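# Move six cart bottles upright into fridge, close door

## Task

Transfer all six bottles from the cart into the refrigerator so each one stands upright, then close the refrigerator door completely. The task fails if a glass bottle drops any real distance, if the door is banged open or shut, or if the robot tips over or is left leaning. When finished, release everything and back the robot away.

## Robot and tools

ROBOT. A TidyBot++: a mobile base (0.54 m long, 0.50 m wide, 0.38 m tall) on four driven casters, carrying a single seven-joint arm with a two-finger gripper. The shoulder sits 0.12 m ahead of the base centre and 0.68 m above the floor. Segments: upper arm 0.42 m, forearm 0.31 m, wrist to hand point 0.31 m. The arm begins folded with the hand aimed down. base_camera is fixed on the base looking ahead and downward (644x364 px). wrist_camera rides on the hand and sees along the fingers (644x476 px, fisheye).

FRAMES. Base frame: origin on the floor beneath the base centre, x forward, y left, z up, in metres. hand_pose and hand_target are reported in it; the hand point lies midway between the finger pads, the hand's z axis runs out along the fingers, and the fingers close along its y axis. Odometry frame is the base frame as it was at scene start. base_odometry gives x, y (m) and heading (rad, left positive, -3.142 to 3.142), from wheel turns only, so slip reads as travel. base_tilt gives lean in degrees, forward and right positive.

move. One action per call, built from base, joints, target and optional speeds; all listed motions start together.
- base: object of offsets from where the base is when the command starts, measured along its own axes. translate_m: metres, forward positive, -2 to 2. strafe_m: metres, left positive, -2 to 2. rotate_rad: radians, counter-clockwise from above positive, -6.3 to 6.3.
- joints: absolute targets keyed by name, in radians. joint_1_rad any angle (positive turns the arm clockwise seen from above, the reverse of heading). joint_2_rad -2.249 to 2.249 (shoulder, 0 is upright, positive tips forward). joint_3_rad any angle. joint_4_rad -2.579 to 2.579 (elbow, 0 straight; with joint_3 at 3.14, negative folds the forearm forward). joint_5_rad any angle. joint_6_rad -2.099 to 2.099 (wrist; negative bends the hand forward in the reference posture). joint_7_rad any angle (hand roll; with the hand down, positive is counter-clockwise from above; at 1.57 fingers open left-right). Unlimited joints go the short way round, so send steps below half a turn. gripper_pos is unitless, 0 fully open to 1 fully closed; pad gap is roughly 85 x (1 - gripper_pos) mm.
- target: a single list of seven numbers [x, y, z, qw, qx, qy, qz], an absolute pose for the hand point in the base frame (metres, unit quaternion). Alongside target, joints may hold gripper_pos only. The controller solves the joints itself; the path bends and can overshoot, and out-of-reach poses wander up to 10 s then end time_out.
- speeds: caps for this action only. translate_m and strafe_m 0.05 to 0.5 m/s (for a combined move set just one of them); rotate_rad 0.1 to 1.57 rad/s; gripper_pos 0.234 to 0.993 per second.
- cameras: list from base_camera, wrist_camera, all; omitted means all, [] means none.
- blocking: true or omitted waits until everything rests; false returns in about half a second while motion continues.
No action runs beyond 15 s; base moves time out at 14 s. Unknown keys make a call invalid; out-of-range values get it refused.

Other tools. wait(seconds 0 to 10, cameras) commands nothing and reports state. stop(cameras) brakes all running motions. zoom_image(camera, region [x0, y0, x1, y1] in pixels, origin top-left, at most 504x504) enlarges part of the newest image. read_manual(section) returns only licence text. finished_scene(scene) closes the current scene by its number; it is irreversible and its result gives the next task.

RESULT LINES. move reads done or the worst status. base_status, joint_status and hand_status use: moving, done, off_target (resting away from target, perhaps still pressing), stopped, contact_stop, time_out, not_followed, torque_fault, limit_stop_at_motor_heat. hand_status counts done within 10 mm and 2 degrees; off_target within about 3 cm is normal. joint_positions in rad; hand_pose is the actual hand, hand_target where the joint targets would put it. motor_effort is percent of maximum with the last action's peak in brackets. on_its_own lists uncommanded behaviour. pictures names the image order; earlier move shows a non-blocking move's progress. Warnings: joint command not followed / pose unreachable (a check withheld the arm, with cause), ARM HIT, MOTOR HOT, OVER-TEMPERATURE FAULT. After a refused call, or the first result showing contact_stop, time_out or a torque fault, the remaining move, wait and finished_scene calls of that reply are skipped.

CORRECTIONS. To fix a hand position, shift the last target by (wanted - hand_pose). For joints, resend last command plus (wanted - reading). To hold a loaded hand still, resend hand_target, not hand_pose. Loads make the arm sag; never command a holding joint to its current reading. A held object touching down barely changes hand_pose, so watch the cameras and effort.

CAUTION. The arm neither slows nor detours for obstacles and keeps pushing when blocked. Release bottles only when they stand on a shelf; lower them gently. Open and close the fridge door slowly and smoothly. Do not drive or turn while the raised arm is snagged, do not swing a stretched arm sideways or reach far from the folded pose over nearby furniture: the robot can tip. Avoid hard impacts (torque faults freeze the arm 10 s), hard squeezes on objects still resting on a surface, fast swinging of loads, and long holding with an outstretched arm, which overheats motors. A hand pointing down reaches at most about 0.94 m high, and only near the base. Finish with the gripper open and the robot backed off.

Each tool is called after "Emit:" in YAML: its name, and indented under it one key for each argument.

## Session

Emit:
move:

Scene clock: 0.00 s.
base_odometry: x=+0.000 y=+0.000 heading=+0.000
base_tilt: forward=-0.2 right=+0.1
base_status: not commanded
joint_positions: joint_1_rad=-0.023 joint_2_rad=-0.348 joint_3_rad=+3.122 joint_4_rad=-2.536 joint_5_rad=-0.012 joint_6_rad=-0.848 joint_7_rad=+1.609 gripper_pos=+0.000
joint_status: not commanded
motor_effort: joint_1_rad=+0 joint_2_rad=-2 joint_3_rad=+1 joint_4_rad=+12 joint_5_rad=+1 joint_6_rad=+1 joint_7_rad=+0
hand_pose: x=+0.2644 y=+0.0094 z=+0.5859 quat_wxyz=(-0.001, +0.998, +0.036, +0.053) (m; base frame)
hand_target: x=+0.2646 y=+0.0094 z=+0.5860 quat_wxyz=(-0.001, +0.998, +0.036, +0.053) (m; base frame)
hand_status: not commanded
pictures: base_camera, wrist_camera

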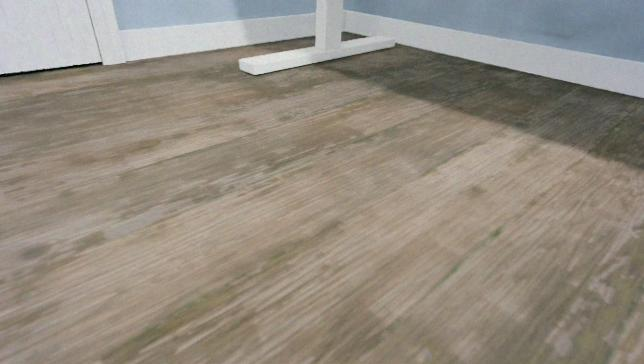

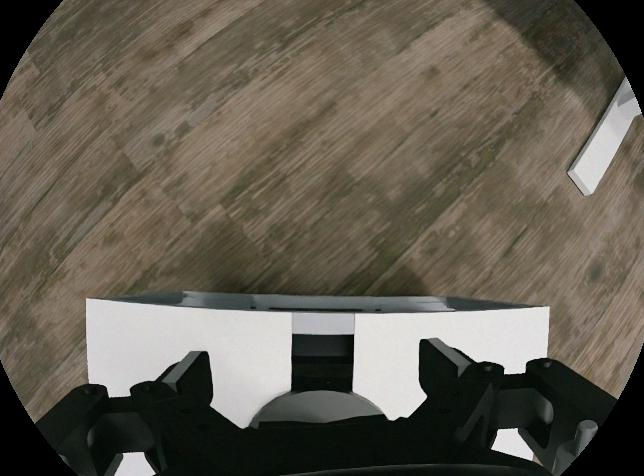

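Emit:
move:
  joints: {"joint_6_rad": 0.5}

Emit:
move:
  base: {"rotate_rad": 0.9}

Emit:
move:
  base: {"rotate_rad": 0.9}

Emit:
move:
  base: {"rotate_rad": 0.9}

Emit:
move:
  base: {"rotate_rad": 0.9}

Emit:
move:
  base: {"rotate_rad": 0.9}

Emit:
move:
  base: {"rotate_rad": 0.9}

Scene clock: 9.37 s.
move: done
base_odometry: x=+0.000 y=+0.000 heading=+0.000
base_tilt: forward=-0.2 right=+0.1
base_status: not commanded
joint_positions: joint_1_rad=-0.023 joint_2_rad=-0.348 joint_3_rad=+3.122 joint_4_rad=-2.536 joint_5_rad=-0.012 joint_6_rad=+0.452 joint_7_rad=+1.609 gripper_pos=+0.000
joint_status: all done
motor_effort: joint_1_rad=+0(1) joint_2_rad=-5(7) joint_3_rad=+1(1) joint_4_rad=+16(16) joint_5_rad=+1(2) joint_6_rad=+9(10) joint_7_rad=+0(1)
hand_pose: x=+0.5384 y=+0.0180 z=+0.8443 quat_wxyz=(+0.000, +0.762, +0.027, +0.646) (m; base frame)
hand_target: x=+0.5406 y=+0.0181 z=+0.8593 quat_wxyz=(+0.000, +0.747, +0.026, +0.665) (m; base frame)
hand_status: not commanded
pictures: base_camera, wrist_camera
camera_calibration:
wrist_camera: T_world_to_cam=[[-0.0121337, -0.999818, -0.0147514, 0.0359759], [-0.161216, 0.0165156, -0.986781, 0.979547], [0.986845, -0.00959513, -0.161387, -0.257869], [0, 0, 0, 1]] pos_world=[0.412832, 0.0173172, 0.925512]

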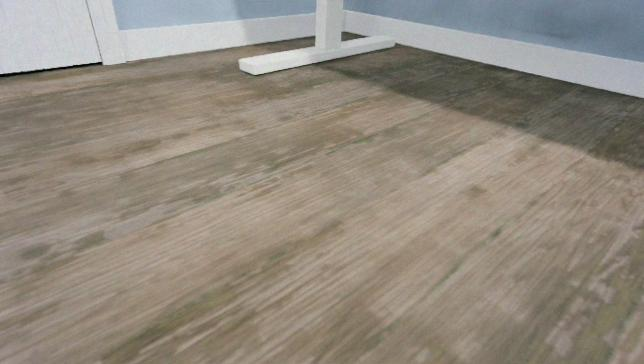

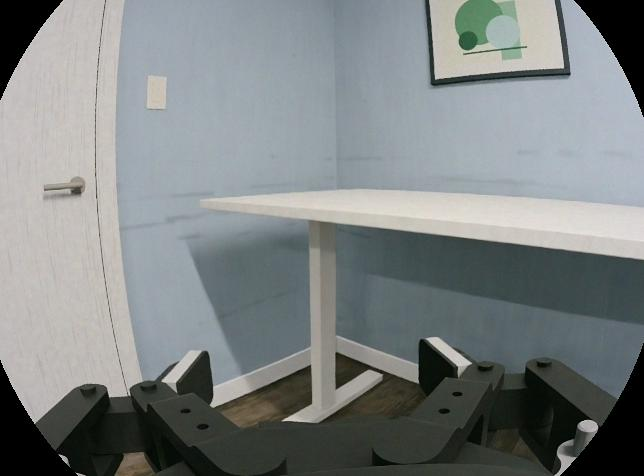

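Scene clock: 11.20 s.
move: done
base_odometry: x=+0.000 y=+0.000 heading=+0.899
base_tilt: forward=-0.2 right=+0.1
base_status: done
joint_positions: joint_1_rad=-0.023 joint_2_rad=-0.348 joint_3_rad=+3.122 joint_4_rad=-2.536 joint_5_rad=-0.012 joint_6_rad=+0.452 joint_7_rad=+1.609 gripper_pos=+0.000
joint_status: not commanded
motor_effort: joint_1_rad=+0(1) joint_2_rad=-5(7) joint_3_rad=+1(2) joint_4_rad=+16(16) joint_5_rad=+0(2) joint_6_rad=+9(10) joint_7_rad=+1(1)
hand_pose: x=+0.5384 y=+0.0181 z=+0.8444 quat_wxyz=(+0.000, +0.762, +0.027, +0.647) (m; base frame)
hand_target: x=+0.5406 y=+0.0181 z=+0.8593 quat_wxyz=(+0.000, +0.747, +0.026, +0.665) (m; base frame)
hand_status: not commanded
pictures: base_camera, wrist_camera
camera_calibration:
wrist_camera: T_world_to_cam=[[-0.0119084, -0.999821, -0.0146882, 0.0359089], [-0.160858, 0.0164134, -0.986841, 0.979516], [0.986906, -0.00938898, -0.161024, -0.258205], [0, 0, 0, 1]] pos_world=[0.412814, 0.0174011, 0.925577]

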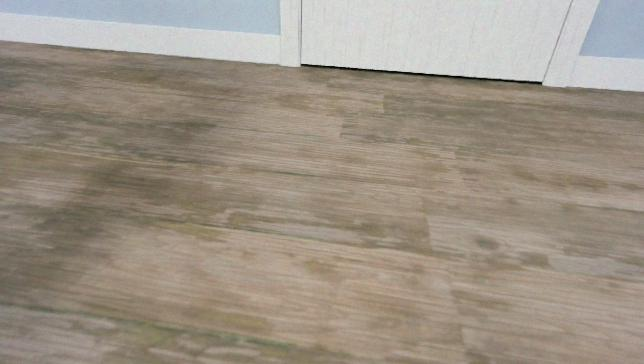

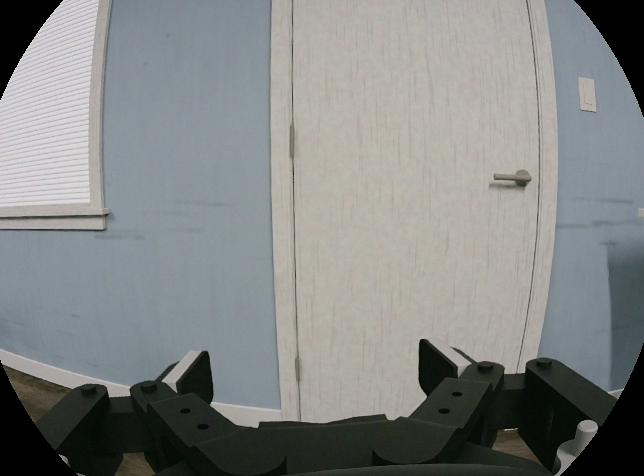

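Scene clock: 13.00 s.
move: done
base_odometry: x=+0.000 y=+0.000 heading=+1.798
base_tilt: forward=-0.2 right=+0.1
base_status: done
joint_positions: joint_1_rad=-0.023 joint_2_rad=-0.348 joint_3_rad=+3.122 joint_4_rad=-2.536 joint_5_rad=-0.012 joint_6_rad=+0.452 joint_7_rad=+1.609 gripper_pos=+0.000
joint_status: not commanded
motor_effort: joint_1_rad=+0(2) joint_2_rad=-6(8) joint_3_rad=+1(2) joint_4_rad=+16(16) joint_5_rad=+1(2) joint_6_rad=+9(10) joint_7_rad=+0(1)
hand_pose: x=+0.5384 y=+0.0183 z=+0.8445 quat_wxyz=(+0.000, +0.762, +0.027, +0.647) (m; base frame)
hand_target: x=+0.5406 y=+0.0181 z=+0.8593 quat_wxyz=(+0.000, +0.747, +0.026, +0.665) (m; base frame)
hand_status: not commanded
pictures: base_camera, wrist_camera
camera_calibration:
wrist_camera: T_world_to_cam=[[-0.0116591, -0.999825, -0.0146008, 0.0358201], [-0.1608, 0.0162865, -0.986853, 0.979511], [0.986918, -0.00915797, -0.160961, -0.25826], [0, 0, 0, 1]] pos_world=[0.412805, 0.0174959, 0.925586]

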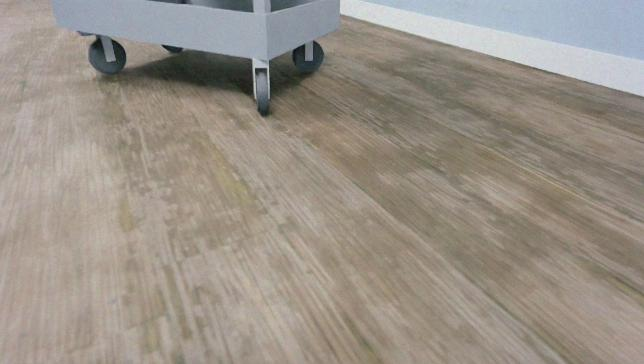

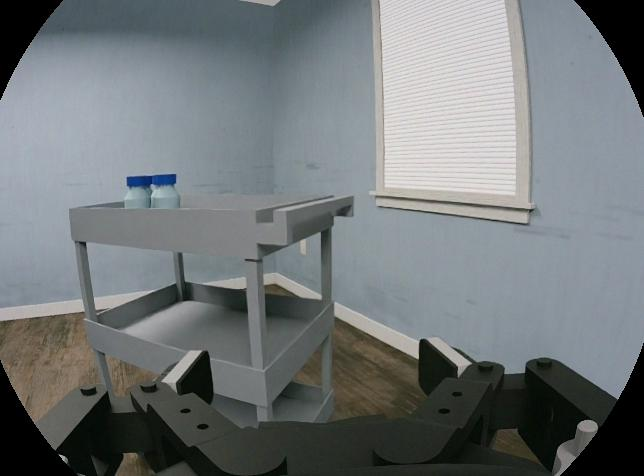

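Scene clock: 14.80 s.
move: done
base_odometry: x=+0.000 y=+0.000 heading=+2.697
base_tilt: forward=-0.2 right=+0.1
base_status: done
joint_positions: joint_1_rad=-0.023 joint_2_rad=-0.348 joint_3_rad=+3.122 joint_4_rad=-2.536 joint_5_rad=-0.012 joint_6_rad=+0.452 joint_7_rad=+1.609 gripper_pos=+0.000
joint_status: not commanded
motor_effort: joint_1_rad=+0(1) joint_2_rad=-6(7) joint_3_rad=+1(2) joint_4_rad=+16(16) joint_5_rad=+1(2) joint_6_rad=+9(10) joint_7_rad=+1(1)
hand_pose: x=+0.5384 y=+0.0183 z=+0.8445 quat_wxyz=(+0.000, +0.762, +0.027, +0.647) (m; base frame)
hand_target: x=+0.5406 y=+0.0181 z=+0.8593 quat_wxyz=(+0.000, +0.747, +0.026, +0.665) (m; base frame)
hand_status: not commanded
pictures: base_camera, wrist_camera
camera_calibration:
wrist_camera: T_world_to_cam=[[-0.011465, -0.999829, -0.0145335, 0.0357515], [-0.160741, 0.0161882, -0.986864, 0.979506], [0.98693, -0.00897824, -0.160899, -0.258316], [0, 0, 0, 1]] pos_world=[0.412797, 0.0175697, 0.925595]

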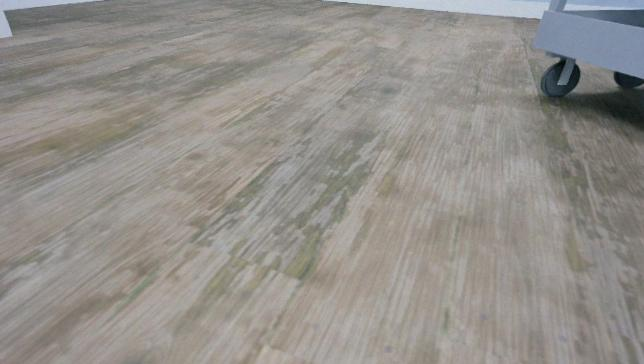

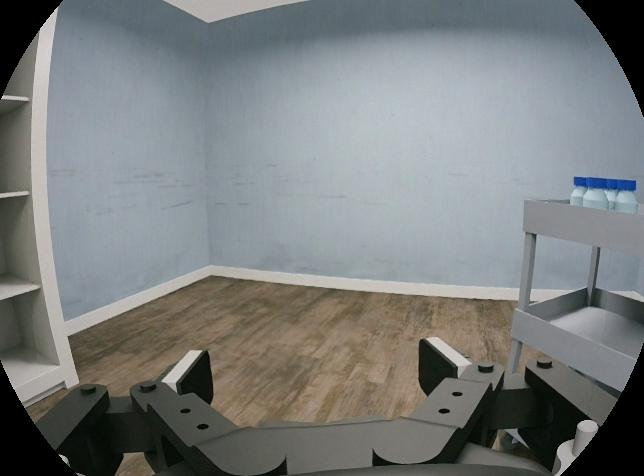

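Scene clock: 16.60 s.
move: done
base_odometry: x=+0.000 y=+0.000 heading=-2.688
base_tilt: forward=-0.2 right=+0.1
base_status: done
joint_positions: joint_1_rad=-0.023 joint_2_rad=-0.348 joint_3_rad=+3.121 joint_4_rad=-2.536 joint_5_rad=-0.012 joint_6_rad=+0.452 joint_7_rad=+1.609 gripper_pos=+0.000
joint_status: not commanded
motor_effort: joint_1_rad=+0(2) joint_2_rad=-7(7) joint_3_rad=+1(2) joint_4_rad=+16(16) joint_5_rad=+1(2) joint_6_rad=+9(10) joint_7_rad=+0(1)
hand_pose: x=+0.5384 y=+0.0184 z=+0.8445 quat_wxyz=(+0.000, +0.762, +0.027, +0.647) (m; base frame)
hand_target: x=+0.5406 y=+0.0181 z=+0.8593 quat_wxyz=(+0.000, +0.747, +0.026, +0.665) (m; base frame)
hand_status: not commanded
pictures: base_camera, wrist_camera
camera_calibration:
wrist_camera: T_world_to_cam=[[-0.0112978, -0.999831, -0.014479, 0.0356955], [-0.160622, 0.0161065, -0.986885, 0.979495], [0.986951, -0.00882396, -0.160777, -0.258428], [0, 0, 0, 1]] pos_world=[0.412788, 0.0176328, 0.925616]

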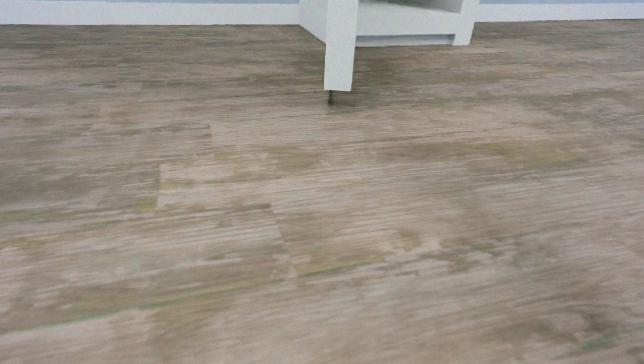

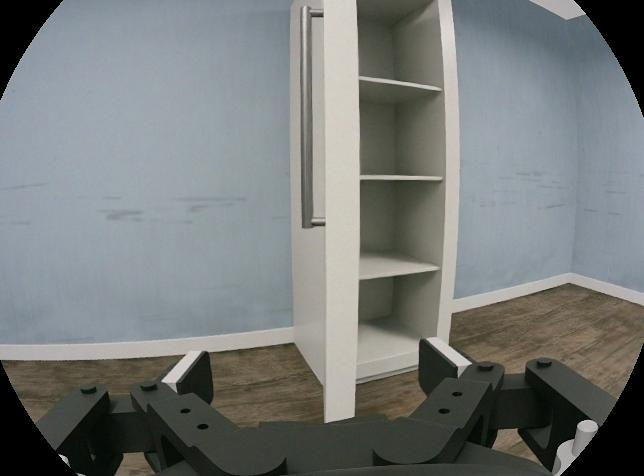

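Scene clock: 18.40 s.
move: done
base_odometry: x=+0.000 y=+0.000 heading=-1.789
base_tilt: forward=-0.2 right=+0.1
base_status: done
joint_positions: joint_1_rad=-0.023 joint_2_rad=-0.348 joint_3_rad=+3.121 joint_4_rad=-2.536 joint_5_rad=-0.012 joint_6_rad=+0.452 joint_7_rad=+1.609 gripper_pos=+0.000
joint_status: not commanded
motor_effort: joint_1_rad=+0(1) joint_2_rad=-6(7) joint_3_rad=+1(2) joint_4_rad=+16(16) joint_5_rad=+1(2) joint_6_rad=+9(10) joint_7_rad=+0(1)
hand_pose: x=+0.5384 y=+0.0185 z=+0.8446 quat_wxyz=(+0.000, +0.762, +0.027, +0.647) (m; base frame)
hand_target: x=+0.5406 y=+0.0181 z=+0.8593 quat_wxyz=(+0.000, +0.747, +0.026, +0.665) (m; base frame)
hand_status: not commanded
pictures: base_camera, wrist_camera
camera_calibration:
wrist_camera: T_world_to_cam=[[-0.0111582, -0.999834, -0.0144345, 0.0356495], [-0.160503, 0.0160391, -0.986905, 0.979485], [0.986972, -0.00869532, -0.160656, -0.25854], [0, 0, 0, 1]] pos_world=[0.41278, 0.0176854, 0.925637]

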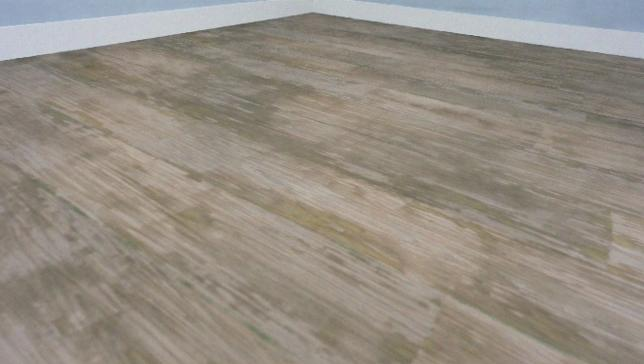

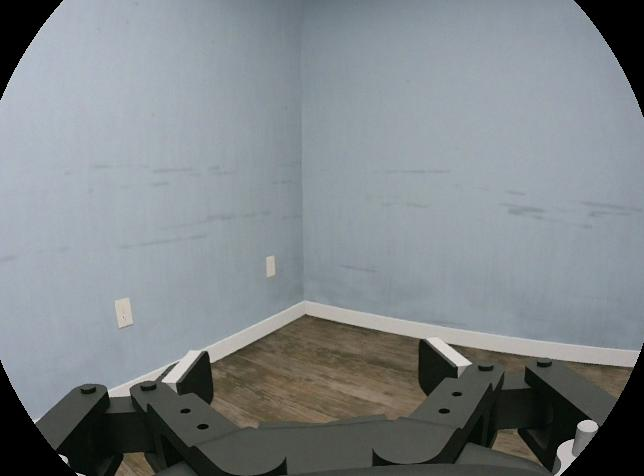

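Scene clock: 20.20 s.
move: done
base_odometry: x=+0.000 y=+0.000 heading=-0.890
base_tilt: forward=-0.2 right=+0.1
base_status: done
joint_positions: joint_1_rad=-0.023 joint_2_rad=-0.348 joint_3_rad=+3.121 joint_4_rad=-2.536 joint_5_rad=-0.012 joint_6_rad=+0.453 joint_7_rad=+1.609 gripper_pos=+0.000
joint_status: not commanded
motor_effort: joint_1_rad=+0(1) joint_2_rad=-6(7) joint_3_rad=+1(2) joint_4_rad=+16(16) joint_5_rad=+1(2) joint_6_rad=+10(10) joint_7_rad=+0(1)
hand_pose: x=+0.5384 y=+0.0185 z=+0.8446 quat_wxyz=(+0.000, +0.762, +0.027, +0.647) (m; base frame)
hand_target: x=+0.5406 y=+0.0181 z=+0.8593 quat_wxyz=(+0.000, +0.747, +0.026, +0.665) (m; base frame)
hand_status: not commanded
pictures: base_camera, wrist_camera
camera_calibration:
wrist_camera: T_world_to_cam=[[-0.011047, -0.999835, -0.0143973, 0.0356113], [-0.160444, 0.0159839, -0.986915, 0.97948], [0.986983, -0.00859251, -0.160594, -0.258595], [0, 0, 0, 1]] pos_world=[0.412774, 0.0177275, 0.925647]

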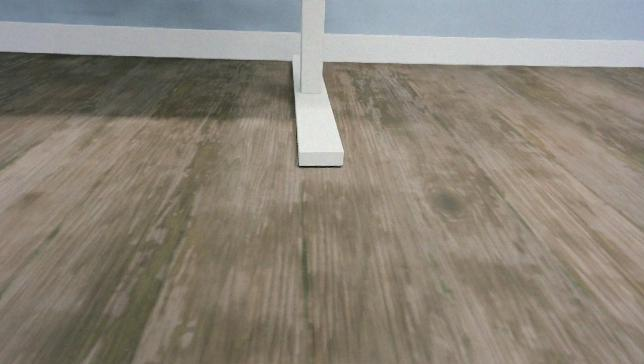

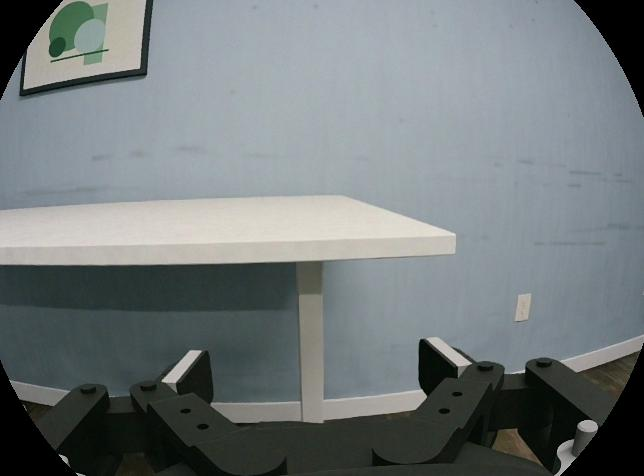

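Emit:
move:
  base: {"rotate_rad": 3.14}

Emit:
zoom_image:
  camera: "wrist_camera"
  region: [220, 130, 500, 300]

Scene clock: 67.67 s.
move: done
base_odometry: x=+0.000 y=+0.000 heading=+2.249
base_tilt: forward=-0.2 right=+0.1
base_status: done
joint_positions: joint_1_rad=-0.023 joint_2_rad=-0.348 joint_3_rad=+3.121 joint_4_rad=-2.536 joint_5_rad=-0.012 joint_6_rad=+0.453 joint_7_rad=+1.609 gripper_pos=+0.000
joint_status: not commanded
motor_effort: joint_1_rad=+0(1) joint_2_rad=-6(7) joint_3_rad=+1(2) joint_4_rad=+16(16) joint_5_rad=+1(2) joint_6_rad=+9(10) joint_7_rad=+0(1)
hand_pose: x=+0.5384 y=+0.0185 z=+0.8446 quat_wxyz=(+0.000, +0.762, +0.027, +0.647) (m; base frame)
hand_target: x=+0.5406 y=+0.0181 z=+0.8593 quat_wxyz=(+0.000, +0.747, +0.026, +0.665) (m; base frame)
hand_status: not commanded
pictures: base_camera, wrist_camera
camera_calibration:
wrist_camera: T_world_to_cam=[[-0.0111008, -0.999834, -0.0144229, 0.0356363], [-0.160324, 0.0160169, -0.986935, 0.979469], [0.987002, -0.00864343, -0.160475, -0.258708], [0, 0, 0, 1]] pos_world=[0.412773, 0.0177063, 0.92567]

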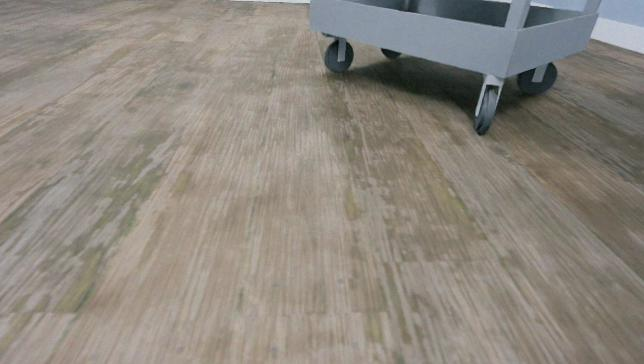

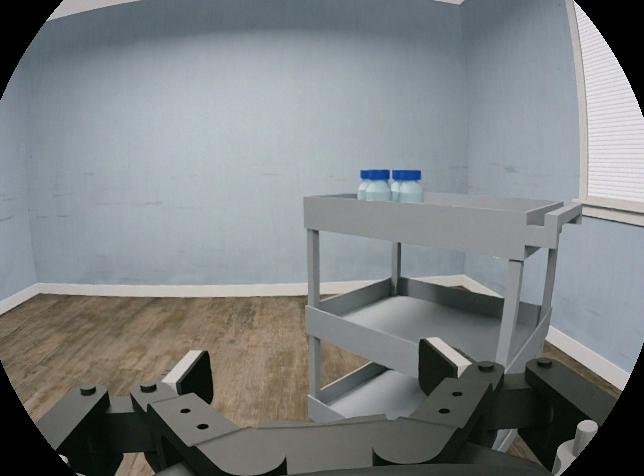

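Scaled by 1.800.

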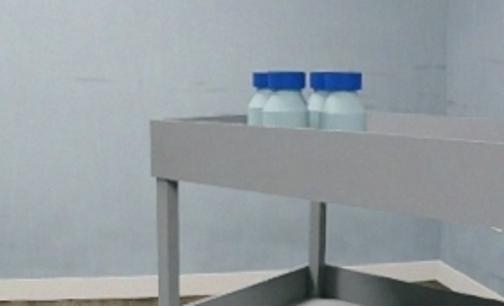

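Emit:
move:
  base: {"translate_m": 0.9, "strafe_m": 0.6}
  cameras: []

Emit:
move:
  base: {"rotate_rad": -0.98}
  joints: {"joint_1_rad":0,"joint_2_rad":0.135,"joint_3_rad":3.14,"joint_4_rad":-0.92,"joint_5_rad":0,"joint_6_rad":-1.04,"joint_7_rad":1.57}

Emit:
zoom_image:
  camera: "wrist_camera"
  region: [120, 0, 520, 300]

Scene clock: 104.70 s.
move: done
base_odometry: x=-1.032 y=+0.324 heading=+2.250
base_tilt: forward=-0.2 right=+0.1
base_status: done
joint_positions: joint_1_rad=-0.023 joint_2_rad=-0.348 joint_3_rad=+3.121 joint_4_rad=-2.536 joint_5_rad=-0.012 joint_6_rad=+0.455 joint_7_rad=+1.609 gripper_pos=+0.000
joint_status: not commanded
motor_effort: joint_1_rad=+0(1) joint_2_rad=-5(8) joint_3_rad=+1(2) joint_4_rad=+16(17) joint_5_rad=+2(2) joint_6_rad=+10(10) joint_7_rad=+0(1)
hand_pose: x=+0.5384 y=+0.0185 z=+0.8453 quat_wxyz=(+0.000, +0.761, +0.027, +0.648) (m; base frame)
hand_target: x=+0.5406 y=+0.0181 z=+0.8593 quat_wxyz=(+0.000, +0.747, +0.026, +0.665) (m; base frame)
hand_status: not commanded
pictures: none
No camera images: "cameras" was empty.

Scene clock: 107.87 s.
move: done
base_odometry: x=-1.032 y=+0.324 heading=+1.271
base_tilt: forward=-0.2 right=+0.1
base_status: done
joint_positions: joint_1_rad=-0.014 joint_2_rad=+0.106 joint_3_rad=+3.127 joint_4_rad=-0.966 joint_5_rad=-0.012 joint_6_rad=-0.988 joint_7_rad=+1.609 gripper_pos=+0.000
joint_status: all done
motor_effort: joint_1_rad=+0(2) joint_2_rad=-21(22) joint_3_rad=+1(3) joint_4_rad=+16(19) joint_5_rad=+2(2) joint_6_rad=+8(11) joint_7_rad=+0(2)
hand_pose: x=+0.7139 y=+0.0206 z=+1.1045 quat_wxyz=(-0.004, +0.857, +0.028, +0.515) (m; base frame)
hand_target: x=+0.7186 y=+0.0022 z=+1.0980 quat_wxyz=(-0.001, +0.866, +0.000, +0.500) (m; base frame)
hand_status: not commanded
pictures: base_camera, wrist_camera
camera_calibration:
wrist_camera: T_world_to_cam=[[-0.0138064, -0.999871, -0.00821068, 0.0384937], [-0.467092, 0.0137097, -0.884103, 1.3695], [0.884101, -0.00837116, -0.467221, 0.0220135], [0, 0, 0, 1]] pos_world=[0.620753, 0.0198975, 1.22138]

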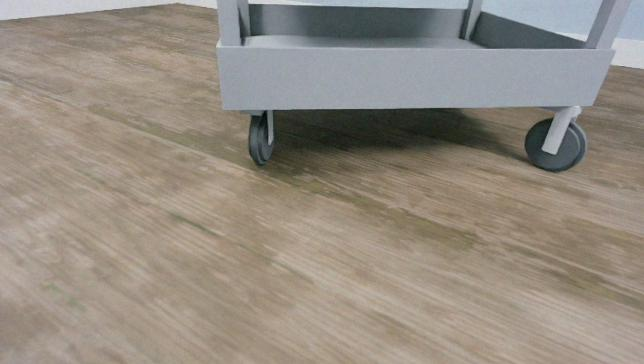

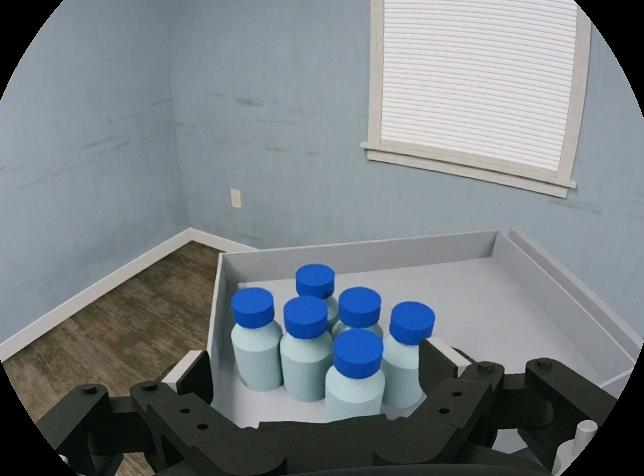

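Scaled by 1.260.

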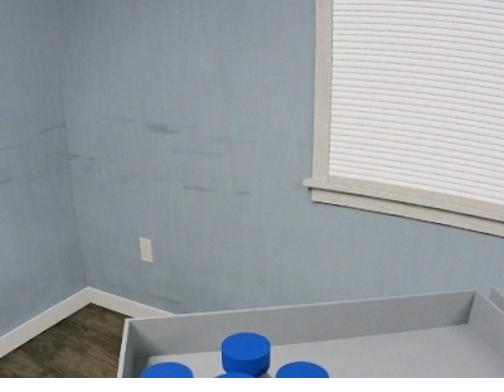

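Emit:
move:
  joints: {"joint_1_rad":0.02,"joint_2_rad":0.04,"joint_3_rad":3.15,"joint_4_rad":-1.97,"joint_5_rad":0,"joint_6_rad":0.06,"joint_7_rad":1.53,"gripper_pos":0.1}

Emit:
zoom_image:
  camera: "wrist_camera"
  region: [160, 130, 480, 430]

Scene clock: 174.37 s.
move: done
base_odometry: x=-1.032 y=+0.324 heading=+1.271
base_tilt: forward=-0.2 right=+0.1
base_status: not commanded
joint_positions: joint_1_rad=+0.001 joint_2_rad=+0.061 joint_3_rad=+3.132 joint_4_rad=-1.942 joint_5_rad=-0.012 joint_6_rad=+0.009 joint_7_rad=+1.582 gripper_pos=+0.100
joint_status: all done
motor_effort: joint_1_rad=+0(1) joint_2_rad=-20(25) joint_3_rad=+0(1) joint_4_rad=+17(19) joint_5_rad=+0(2) joint_6_rad=+9(9) joint_7_rad=+0(1)
hand_pose: x=+0.7138 y=+0.0063 z=+0.8420 quat_wxyz=(-0.003, +0.840, +0.003, +0.543) (m; base frame)
hand_target: x=+0.7094 y=-0.0154 z=+0.8533 quat_wxyz=(-0.003, +0.827, -0.029, +0.561) (m; base frame)
hand_status: not commanded
pictures: base_camera, wrist_camera
camera_calibration:
wrist_camera: T_world_to_cam=[[-0.0550189, -0.997874, -0.0349468, 0.0739775], [-0.407481, 0.054392, -0.911593, 1.11796], [0.911555, -0.0359147, -0.409607, -0.168603], [0, 0, 0, 1]] pos_world=[0.613309, 0.00695675, 0.95265]

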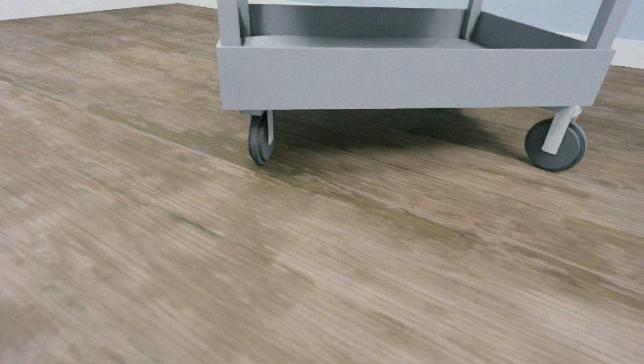

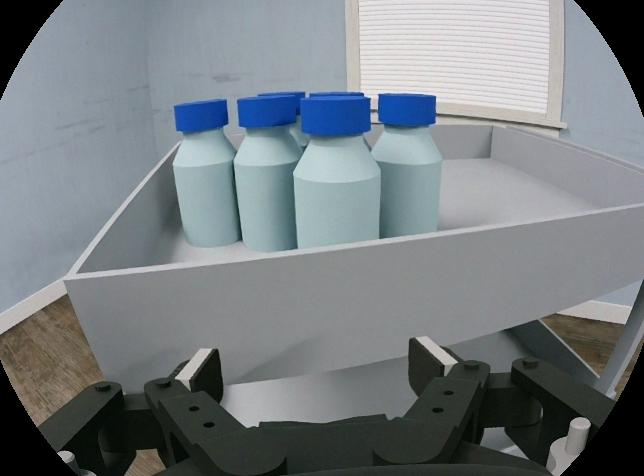

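Scaled by 1.575.

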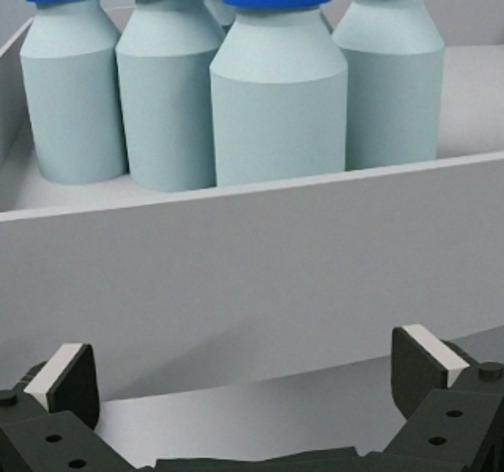

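Emit:
move:
  joints: {"joint_2_rad":0.0}
  base: {"strafe_m":-0.029}

Scene clock: 191.43 s.
move: done
base_odometry: x=-1.004 y=+0.316 heading=+1.270
base_tilt: forward=-0.2 right=+0.1
base_status: done
joint_positions: joint_1_rad=+0.015 joint_2_rad=+0.013 joint_3_rad=+3.144 joint_4_rad=-1.944 joint_5_rad=-0.012 joint_6_rad=+0.015 joint_7_rad=+1.582 gripper_pos=+0.100
joint_status: all done
motor_effort: joint_1_rad=+0(2) joint_2_rad=-19(23) joint_3_rad=+1(2) joint_4_rad=+17(17) joint_5_rad=+1(3) joint_6_rad=+9(9) joint_7_rad=+0(1)
hand_pose: x=+0.7056 y=-0.0086 z=+0.8708 quat_wxyz=(+0.005, +0.826, -0.007, +0.564) (m; base frame)
hand_target: x=+0.7021 y=-0.0152 z=+0.8768 quat_wxyz=(-0.004, +0.816, -0.028, +0.578) (m; base frame)
hand_status: not commanded
pictures: base_camera, wrist_camera
camera_calibration:
wrist_camera: T_world_to_cam=[[-0.0787582, -0.996171, -0.03796, 0.0790485], [-0.35853, 0.0638351, -0.931333, 1.12444], [0.93019, -0.0597403, -0.362185, -0.204473], [0, 0, 0, 1]] pos_world=[0.599571, -0.00524845, 0.976176]

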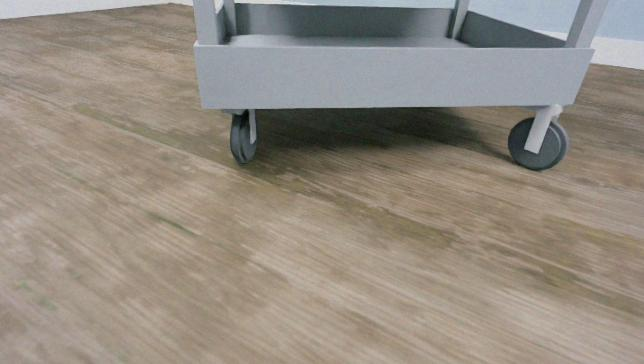

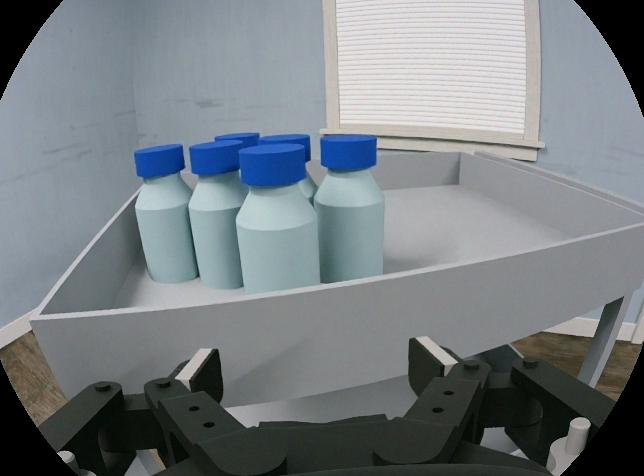

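Emit:
move:
  base: {"strafe_m":0.02,"translate_m":0.12}
  speeds: {"translate_m":0.3}

Scene clock: 200.20 s.
move: done
base_odometry: x=-0.987 y=+0.436 heading=+1.270
base_tilt: forward=-0.2 right=+0.1
base_status: done
joint_positions: joint_1_rad=+0.015 joint_2_rad=+0.008 joint_3_rad=+3.144 joint_4_rad=-1.946 joint_5_rad=-0.012 joint_6_rad=+0.016 joint_7_rad=+1.582 gripper_pos=+0.100
joint_status: not commanded
motor_effort: joint_1_rad=+0(1) joint_2_rad=-19(22) joint_3_rad=+1(1) joint_4_rad=+17(18) joint_5_rad=+1(2) joint_6_rad=+8(9) joint_7_rad=+0(1)
hand_pose: x=+0.7046 y=-0.0086 z=+0.8734 quat_wxyz=(+0.005, +0.824, -0.007, +0.566) (m; base frame)
hand_target: x=+0.7021 y=-0.0152 z=+0.8768 quat_wxyz=(-0.004, +0.816, -0.028, +0.578) (m; base frame)
hand_status: not commanded
pictures: base_camera, wrist_camera
camera_calibration:
wrist_camera: T_world_to_cam=[[-0.078656, -0.996163, -0.0383845, 0.0793552], [-0.353907, 0.0638986, -0.933095, 1.12471], [0.931967, -0.059809, -0.357575, -0.20787], [0, 0, 0, 1]] pos_world=[0.598013, -0.00524917, 0.978179]

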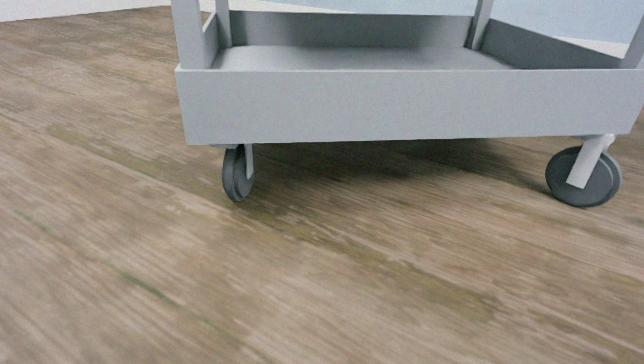

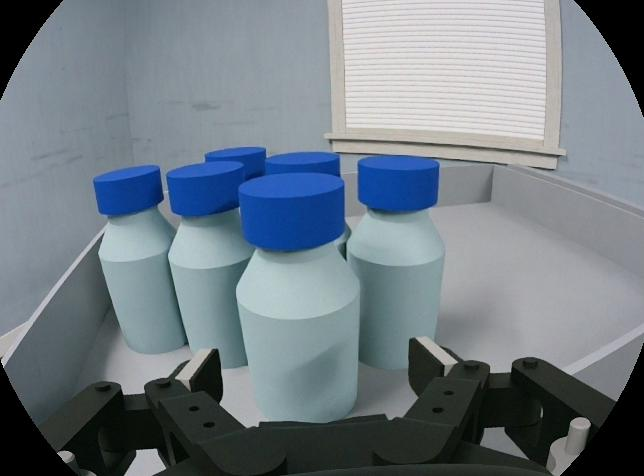

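Emit:
move:
  base: {"strafe_m":0.004,"translate_m":0.078}
  joints: {"joint_2_rad":0.02}
  speeds: {"translate_m":0.1}

Scene clock: 211.97 s.
move: done
base_odometry: x=-0.968 y=+0.512 heading=+1.270
base_tilt: forward=-0.2 right=+0.1
base_status: done
joint_positions: joint_1_rad=+0.015 joint_2_rad=+0.010 joint_3_rad=+3.144 joint_4_rad=-1.946 joint_5_rad=-0.012 joint_6_rad=+0.016 joint_7_rad=+1.582 gripper_pos=+0.100
joint_status: all done
motor_effort: joint_1_rad=+0(2) joint_2_rad=-19(21) joint_3_rad=+0(1) joint_4_rad=+17(18) joint_5_rad=+1(2) joint_6_rad=+9(9) joint_7_rad=+0(1)
hand_pose: x=+0.7049 y=-0.0086 z=+0.8722 quat_wxyz=(+0.005, +0.825, -0.007, +0.565) (m; base frame)
hand_target: x=+0.7059 y=-0.0153 z=+0.8651 quat_wxyz=(-0.003, +0.822, -0.028, +0.569) (m; base frame)
hand_status: not commanded
pictures: base_camera, wrist_camera
camera_calibration:
wrist_camera: T_world_to_cam=[[-0.0788315, -0.996149, -0.0383812, 0.0794158], [-0.355555, 0.0640645, -0.932457, 1.12433], [0.931325, -0.0598604, -0.359236, -0.206699], [0, 0, 0, 1]] pos_world=[0.598526, -0.00529288, 0.977185]

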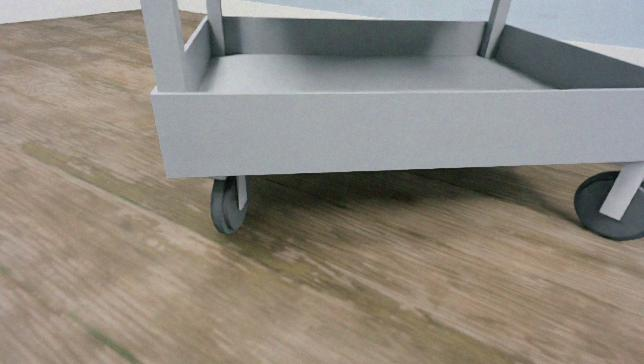

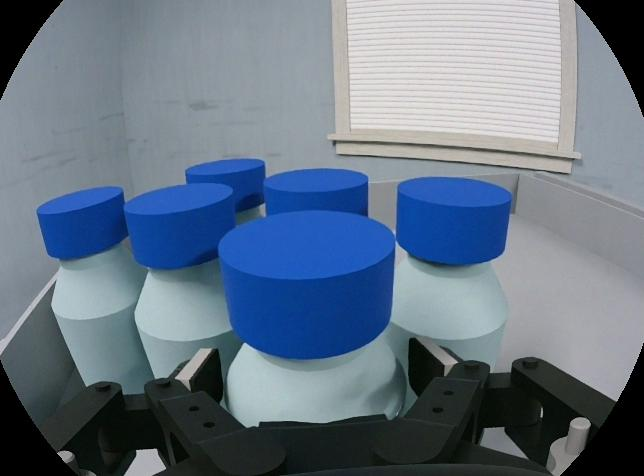

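Emit:
move:
  joints: {"joint_2_rad":0.05}
  cameras: ["wrist_camera"]

Scene clock: 219.00 s.
move: done
base_odometry: x=-0.968 y=+0.512 heading=+1.270
base_tilt: forward=-0.2 right=+0.1
base_status: not commanded
joint_positions: joint_1_rad=+0.015 joint_2_rad=+0.030 joint_3_rad=+3.144 joint_4_rad=-1.947 joint_5_rad=-0.012 joint_6_rad=+0.016 joint_7_rad=+1.582 gripper_pos=+0.100
joint_status: all done
motor_effort: joint_1_rad=+0(1) joint_2_rad=-19(21) joint_3_rad=+1(1) joint_4_rad=+17(17) joint_5_rad=+0(2) joint_6_rad=+9(9) joint_7_rad=+0(1)
hand_pose: x=+0.7083 y=-0.0087 z=+0.8604 quat_wxyz=(+0.005, +0.830, -0.007, +0.557) (m; base frame)
hand_target: x=+0.7111 y=-0.0154 z=+0.8474 quat_wxyz=(-0.003, +0.830, -0.029, +0.557) (m; base frame)
hand_status: not commanded
pictures: wrist_camera
camera_calibration:
wrist_camera: T_world_to_cam=[[-0.0795911, -0.996138, -0.0370837, 0.0786047], [-0.37425, 0.0643413, -0.925093, 1.12144], [0.923906, -0.0597506, -0.377926, -0.192818], [0, 0, 0, 1]] pos_world=[0.604102, -0.00537488, 0.967481]

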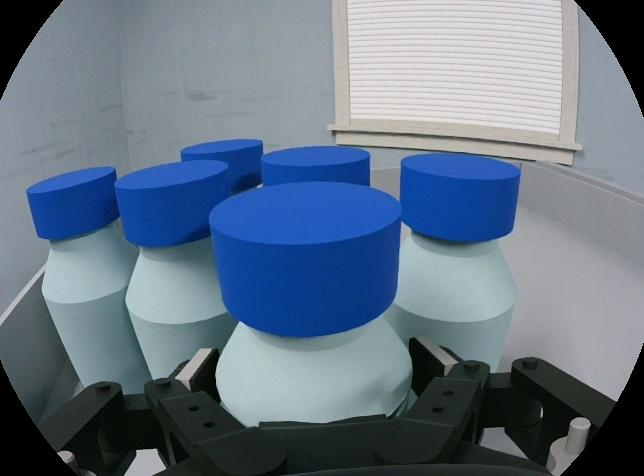

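Emit:
move:
  joints: {"gripper_pos":0.24}
  speeds: {"gripper_pos":0.234}
  cameras: ["wrist_camera"]

Scene clock: 223.77 s.
move: done
base_odometry: x=-0.968 y=+0.512 heading=+1.270
base_tilt: forward=-0.2 right=+0.1
base_status: not commanded
joint_positions: joint_1_rad=+0.015 joint_2_rad=+0.030 joint_3_rad=+3.144 joint_4_rad=-1.947 joint_5_rad=-0.012 joint_6_rad=+0.017 joint_7_rad=+1.582 gripper_pos=+0.221
joint_status: all done
motor_effort: joint_1_rad=+0(1) joint_2_rad=-18(20) joint_3_rad=+1(1) joint_4_rad=+16(17) joint_5_rad=+1(2) joint_6_rad=+8(9) joint_7_rad=+0(1)
hand_pose: x=+0.7084 y=-0.0088 z=+0.8606 quat_wxyz=(+0.005, +0.830, -0.007, +0.557) (m; base frame)
hand_target: x=+0.7111 y=-0.0154 z=+0.8474 quat_wxyz=(-0.003, +0.830, -0.029, +0.557) (m; base frame)
hand_status: not commanded
pictures: wrist_camera
camera_calibration:
wrist_camera: T_world_to_cam=[[-0.0797978, -0.996117, -0.0371798, 0.0787259], [-0.373502, 0.0644606, -0.925387, 1.12142], [0.924191, -0.0599571, -0.377196, -0.193658], [0, 0, 0, 1]] pos_world=[0.604112, -0.00547829, 0.967626]

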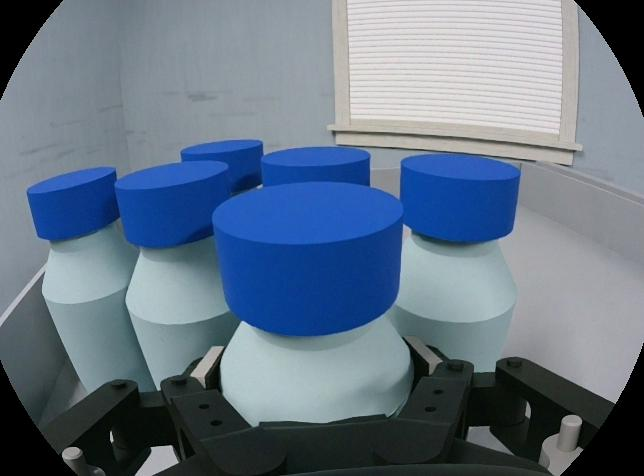

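Emit:
move:
  joints: {"gripper_pos":0.28}
  speeds: {"gripper_pos":0.234}
  cameras: []

Emit:
move:
  joints: {"joint_2_rad":-0.03,"joint_4_rad":-1.75,"joint_6_rad":-0.22}
  cameras: ["wrist_camera"]

Emit:
move:
  joints: {"joint_2_rad":-0.06,"joint_4_rad":-1.517,"joint_6_rad":-0.463}

Scene clock: 239.93 s.
move: off_target
base_odometry: x=-0.968 y=+0.512 heading=+1.270
base_tilt: forward=-0.2 right=+0.1
base_status: not commanded
joint_positions: joint_1_rad=+0.015 joint_2_rad=+0.030 joint_3_rad=+3.144 joint_4_rad=-1.947 joint_5_rad=-0.012 joint_6_rad=+0.017 joint_7_rad=+1.582 gripper_pos=+0.225
joint_status: gripper_pos off_target (ended at +0.225, target +0.280)
motor_effort: joint_1_rad=+0(0) joint_2_rad=-18(19) joint_3_rad=+1(1) joint_4_rad=+16(17) joint_5_rad=+0(2) joint_6_rad=+8(8) joint_7_rad=+1(1)
hand_pose: x=+0.7084 y=-0.0088 z=+0.8606 quat_wxyz=(+0.005, +0.830, -0.007, +0.557) (m; base frame)
hand_target: x=+0.7111 y=-0.0154 z=+0.8474 quat_wxyz=(-0.003, +0.830, -0.029, +0.557) (m; base frame)
hand_status: not commanded
pictures: none
No camera images: "cameras" was empty.

Scene clock: 241.47 s.
move: off_target
base_odometry: x=-0.968 y=+0.512 heading=+1.270
base_tilt: forward=-0.2 right=+0.1
base_status: not commanded
joint_positions: joint_1_rad=+0.015 joint_2_rad=+0.006 joint_3_rad=+3.144 joint_4_rad=-1.817 joint_5_rad=-0.012 joint_6_rad=-0.186 joint_7_rad=+1.582 gripper_pos=+0.225
joint_status: joint_4_rad off_target (ended at -1.817, target -1.750); the others done
motor_effort: joint_1_rad=+0(1) joint_2_rad=-23(25) joint_3_rad=+0(1) joint_4_rad=+21(21) joint_5_rad=+1(2) joint_6_rad=+11(13) joint_7_rad=+1(1)
hand_pose: x=+0.7078 y=-0.0081 z=+0.8922 quat_wxyz=(+0.004, +0.844, -0.007, +0.537) (m; base frame)
hand_target: x=+0.7075 y=-0.0154 z=+0.9433 quat_wxyz=(-0.004, +0.824, -0.029, +0.565) (m; base frame)
hand_status: not commanded
pictures: wrist_camera
camera_calibration:
wrist_camera: T_world_to_cam=[[-0.079438, -0.996223, -0.035063, 0.0784401], [-0.41901, 0.065286, -0.905632, 1.16504], [0.9045, -0.0572498, -0.422613, -0.12663], [0, 0, 0, 1]] pos_world=[0.60893, -0.00516646, 1.00433]

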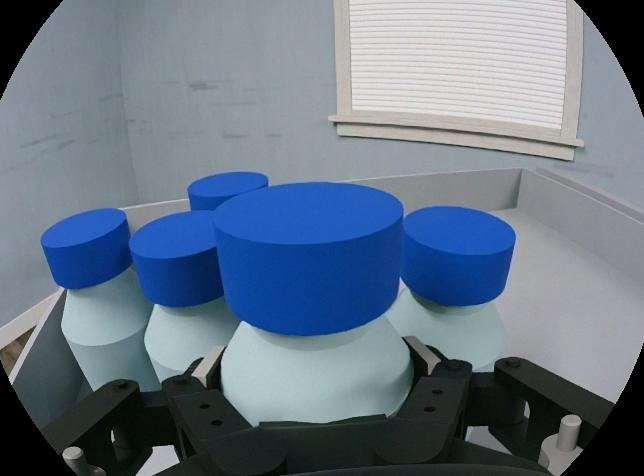

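Scene clock: 243.03 s.
move: off_target
base_odometry: x=-0.968 y=+0.512 heading=+1.270
base_tilt: forward=-0.2 right=+0.1
base_status: not commanded
joint_positions: joint_1_rad=+0.015 joint_2_rad=-0.030 joint_3_rad=+3.144 joint_4_rad=-1.581 joint_5_rad=-0.012 joint_6_rad=-0.427 joint_7_rad=+1.582 gripper_pos=+0.225
joint_status: joint_4_rad off_target (ended at -1.581, target -1.517); the others done
motor_effort: joint_1_rad=+0(1) joint_2_rad=-22(25) joint_3_rad=+0(1) joint_4_rad=+21(22) joint_5_rad=+0(2) joint_6_rad=+12(13) joint_7_rad=+0(1)
hand_pose: x=+0.7067 y=-0.0072 z=+0.9851 quat_wxyz=(+0.003, +0.836, -0.006, +0.549) (m; base frame)
hand_target: x=+0.6985 y=-0.0153 z=+1.0310 quat_wxyz=(-0.004, +0.819, -0.028, +0.574) (m; base frame)
hand_status: not commanded
pictures: base_camera, wrist_camera
camera_calibration:
wrist_camera: T_world_to_cam=[[-0.0755718, -0.996442, -0.0373082, 0.0819018], [-0.391473, 0.0640596, -0.917957, 1.24121], [0.917081, -0.0547665, -0.394922, -0.122453], [0, 0, 0, 1]] pos_world=[0.604391, -0.00460761, 1.09408]

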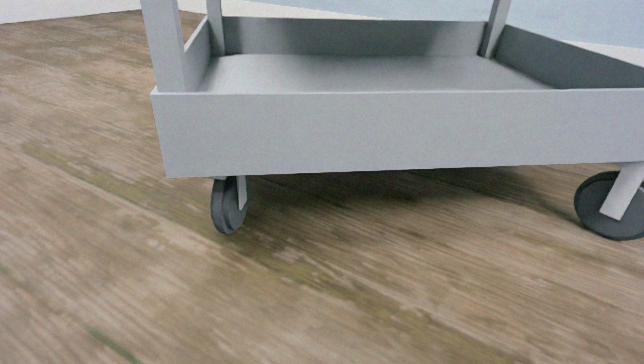

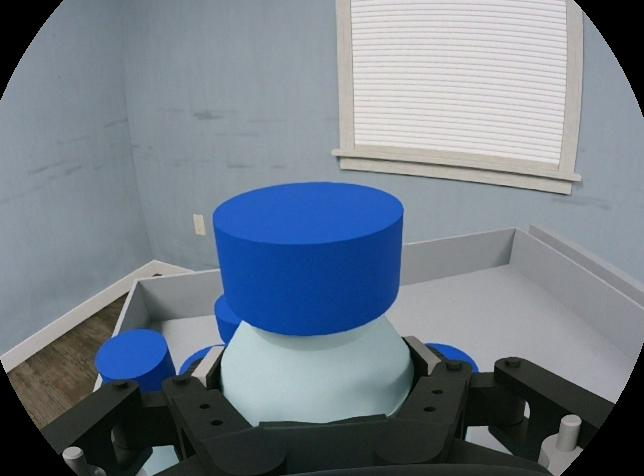

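Emit:
move:
  base: {"translate_m":-0.42}
  joints: {"joint_4_rad":-1.40,"joint_6_rad":-0.57}
  cameras: []

Emit:
move:
  base: {"rotate_rad":2.32}
  speeds: {"rotate_rad":1.0}

Scene clock: 256.40 s.
move: off_target
base_odometry: x=-1.093 y=+0.111 heading=+1.269
base_tilt: forward=-0.2 right=+0.1
base_status: done
joint_positions: joint_1_rad=+0.015 joint_2_rad=-0.046 joint_3_rad=+3.145 joint_4_rad=-1.464 joint_5_rad=-0.012 joint_6_rad=-0.539 joint_7_rad=+1.581 gripper_pos=+0.225
joint_status: joint_4_rad off_target (ended at -1.464, target -1.400); the others done
motor_effort: joint_1_rad=+0(2) joint_2_rad=-21(26) joint_3_rad=+1(2) joint_4_rad=+21(22) joint_5_rad=+1(1) joint_6_rad=+12(13) joint_7_rad=+1(1)
hand_pose: x=+0.6987 y=-0.0076 z=+1.0331 quat_wxyz=(+0.003, +0.829, -0.006, +0.559) (m; base frame)
hand_target: x=+0.6933 y=-0.0151 z=+1.0702 quat_wxyz=(-0.004, +0.816, -0.028, +0.578) (m; base frame)
hand_status: not commanded
pictures: none
No camera images: "cameras" was empty.

Scene clock: 259.63 s.
move: done
base_odometry: x=-1.093 y=+0.111 heading=-2.695
base_tilt: forward=-0.2 right=+0.1
base_status: done
joint_positions: joint_1_rad=+0.017 joint_2_rad=-0.046 joint_3_rad=+3.147 joint_4_rad=-1.464 joint_5_rad=-0.012 joint_6_rad=-0.539 joint_7_rad=+1.581 gripper_pos=+0.225
joint_status: not commanded
motor_effort: joint_1_rad=+0(3) joint_2_rad=-21(23) joint_3_rad=+1(3) joint_4_rad=+21(21) joint_5_rad=+0(2) joint_6_rad=+12(12) joint_7_rad=+0(1)
hand_pose: x=+0.6987 y=-0.0100 z=+1.0331 quat_wxyz=(+0.004, +0.829, -0.008, +0.559) (m; base frame)
hand_target: x=+0.6933 y=-0.0151 z=+1.0702 quat_wxyz=(-0.004, +0.816, -0.028, +0.578) (m; base frame)
hand_status: not commanded
pictures: base_camera, wrist_camera
camera_calibration:
wrist_camera: T_world_to_cam=[[-0.0789576, -0.996124, -0.038755, 0.0842154], [-0.370842, 0.0654365, -0.926388, 1.27673], [0.925333, -0.0587734, -0.374571, -0.123174], [0, 0, 0, 1]] pos_world=[0.594093, -0.0068954, 1.13988]

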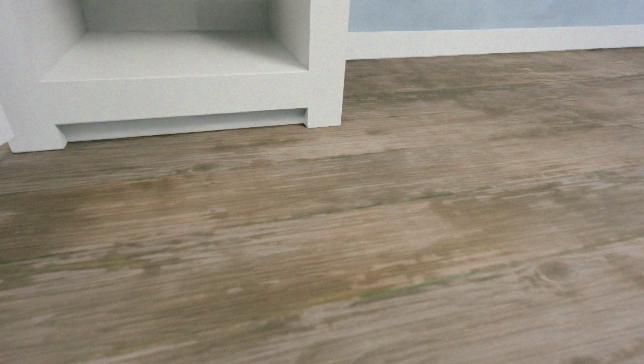

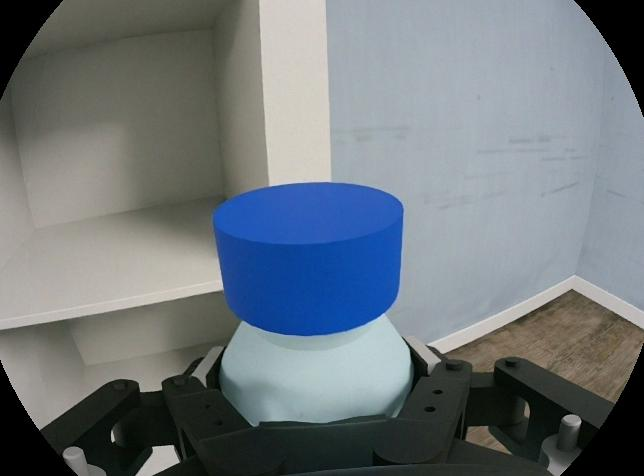

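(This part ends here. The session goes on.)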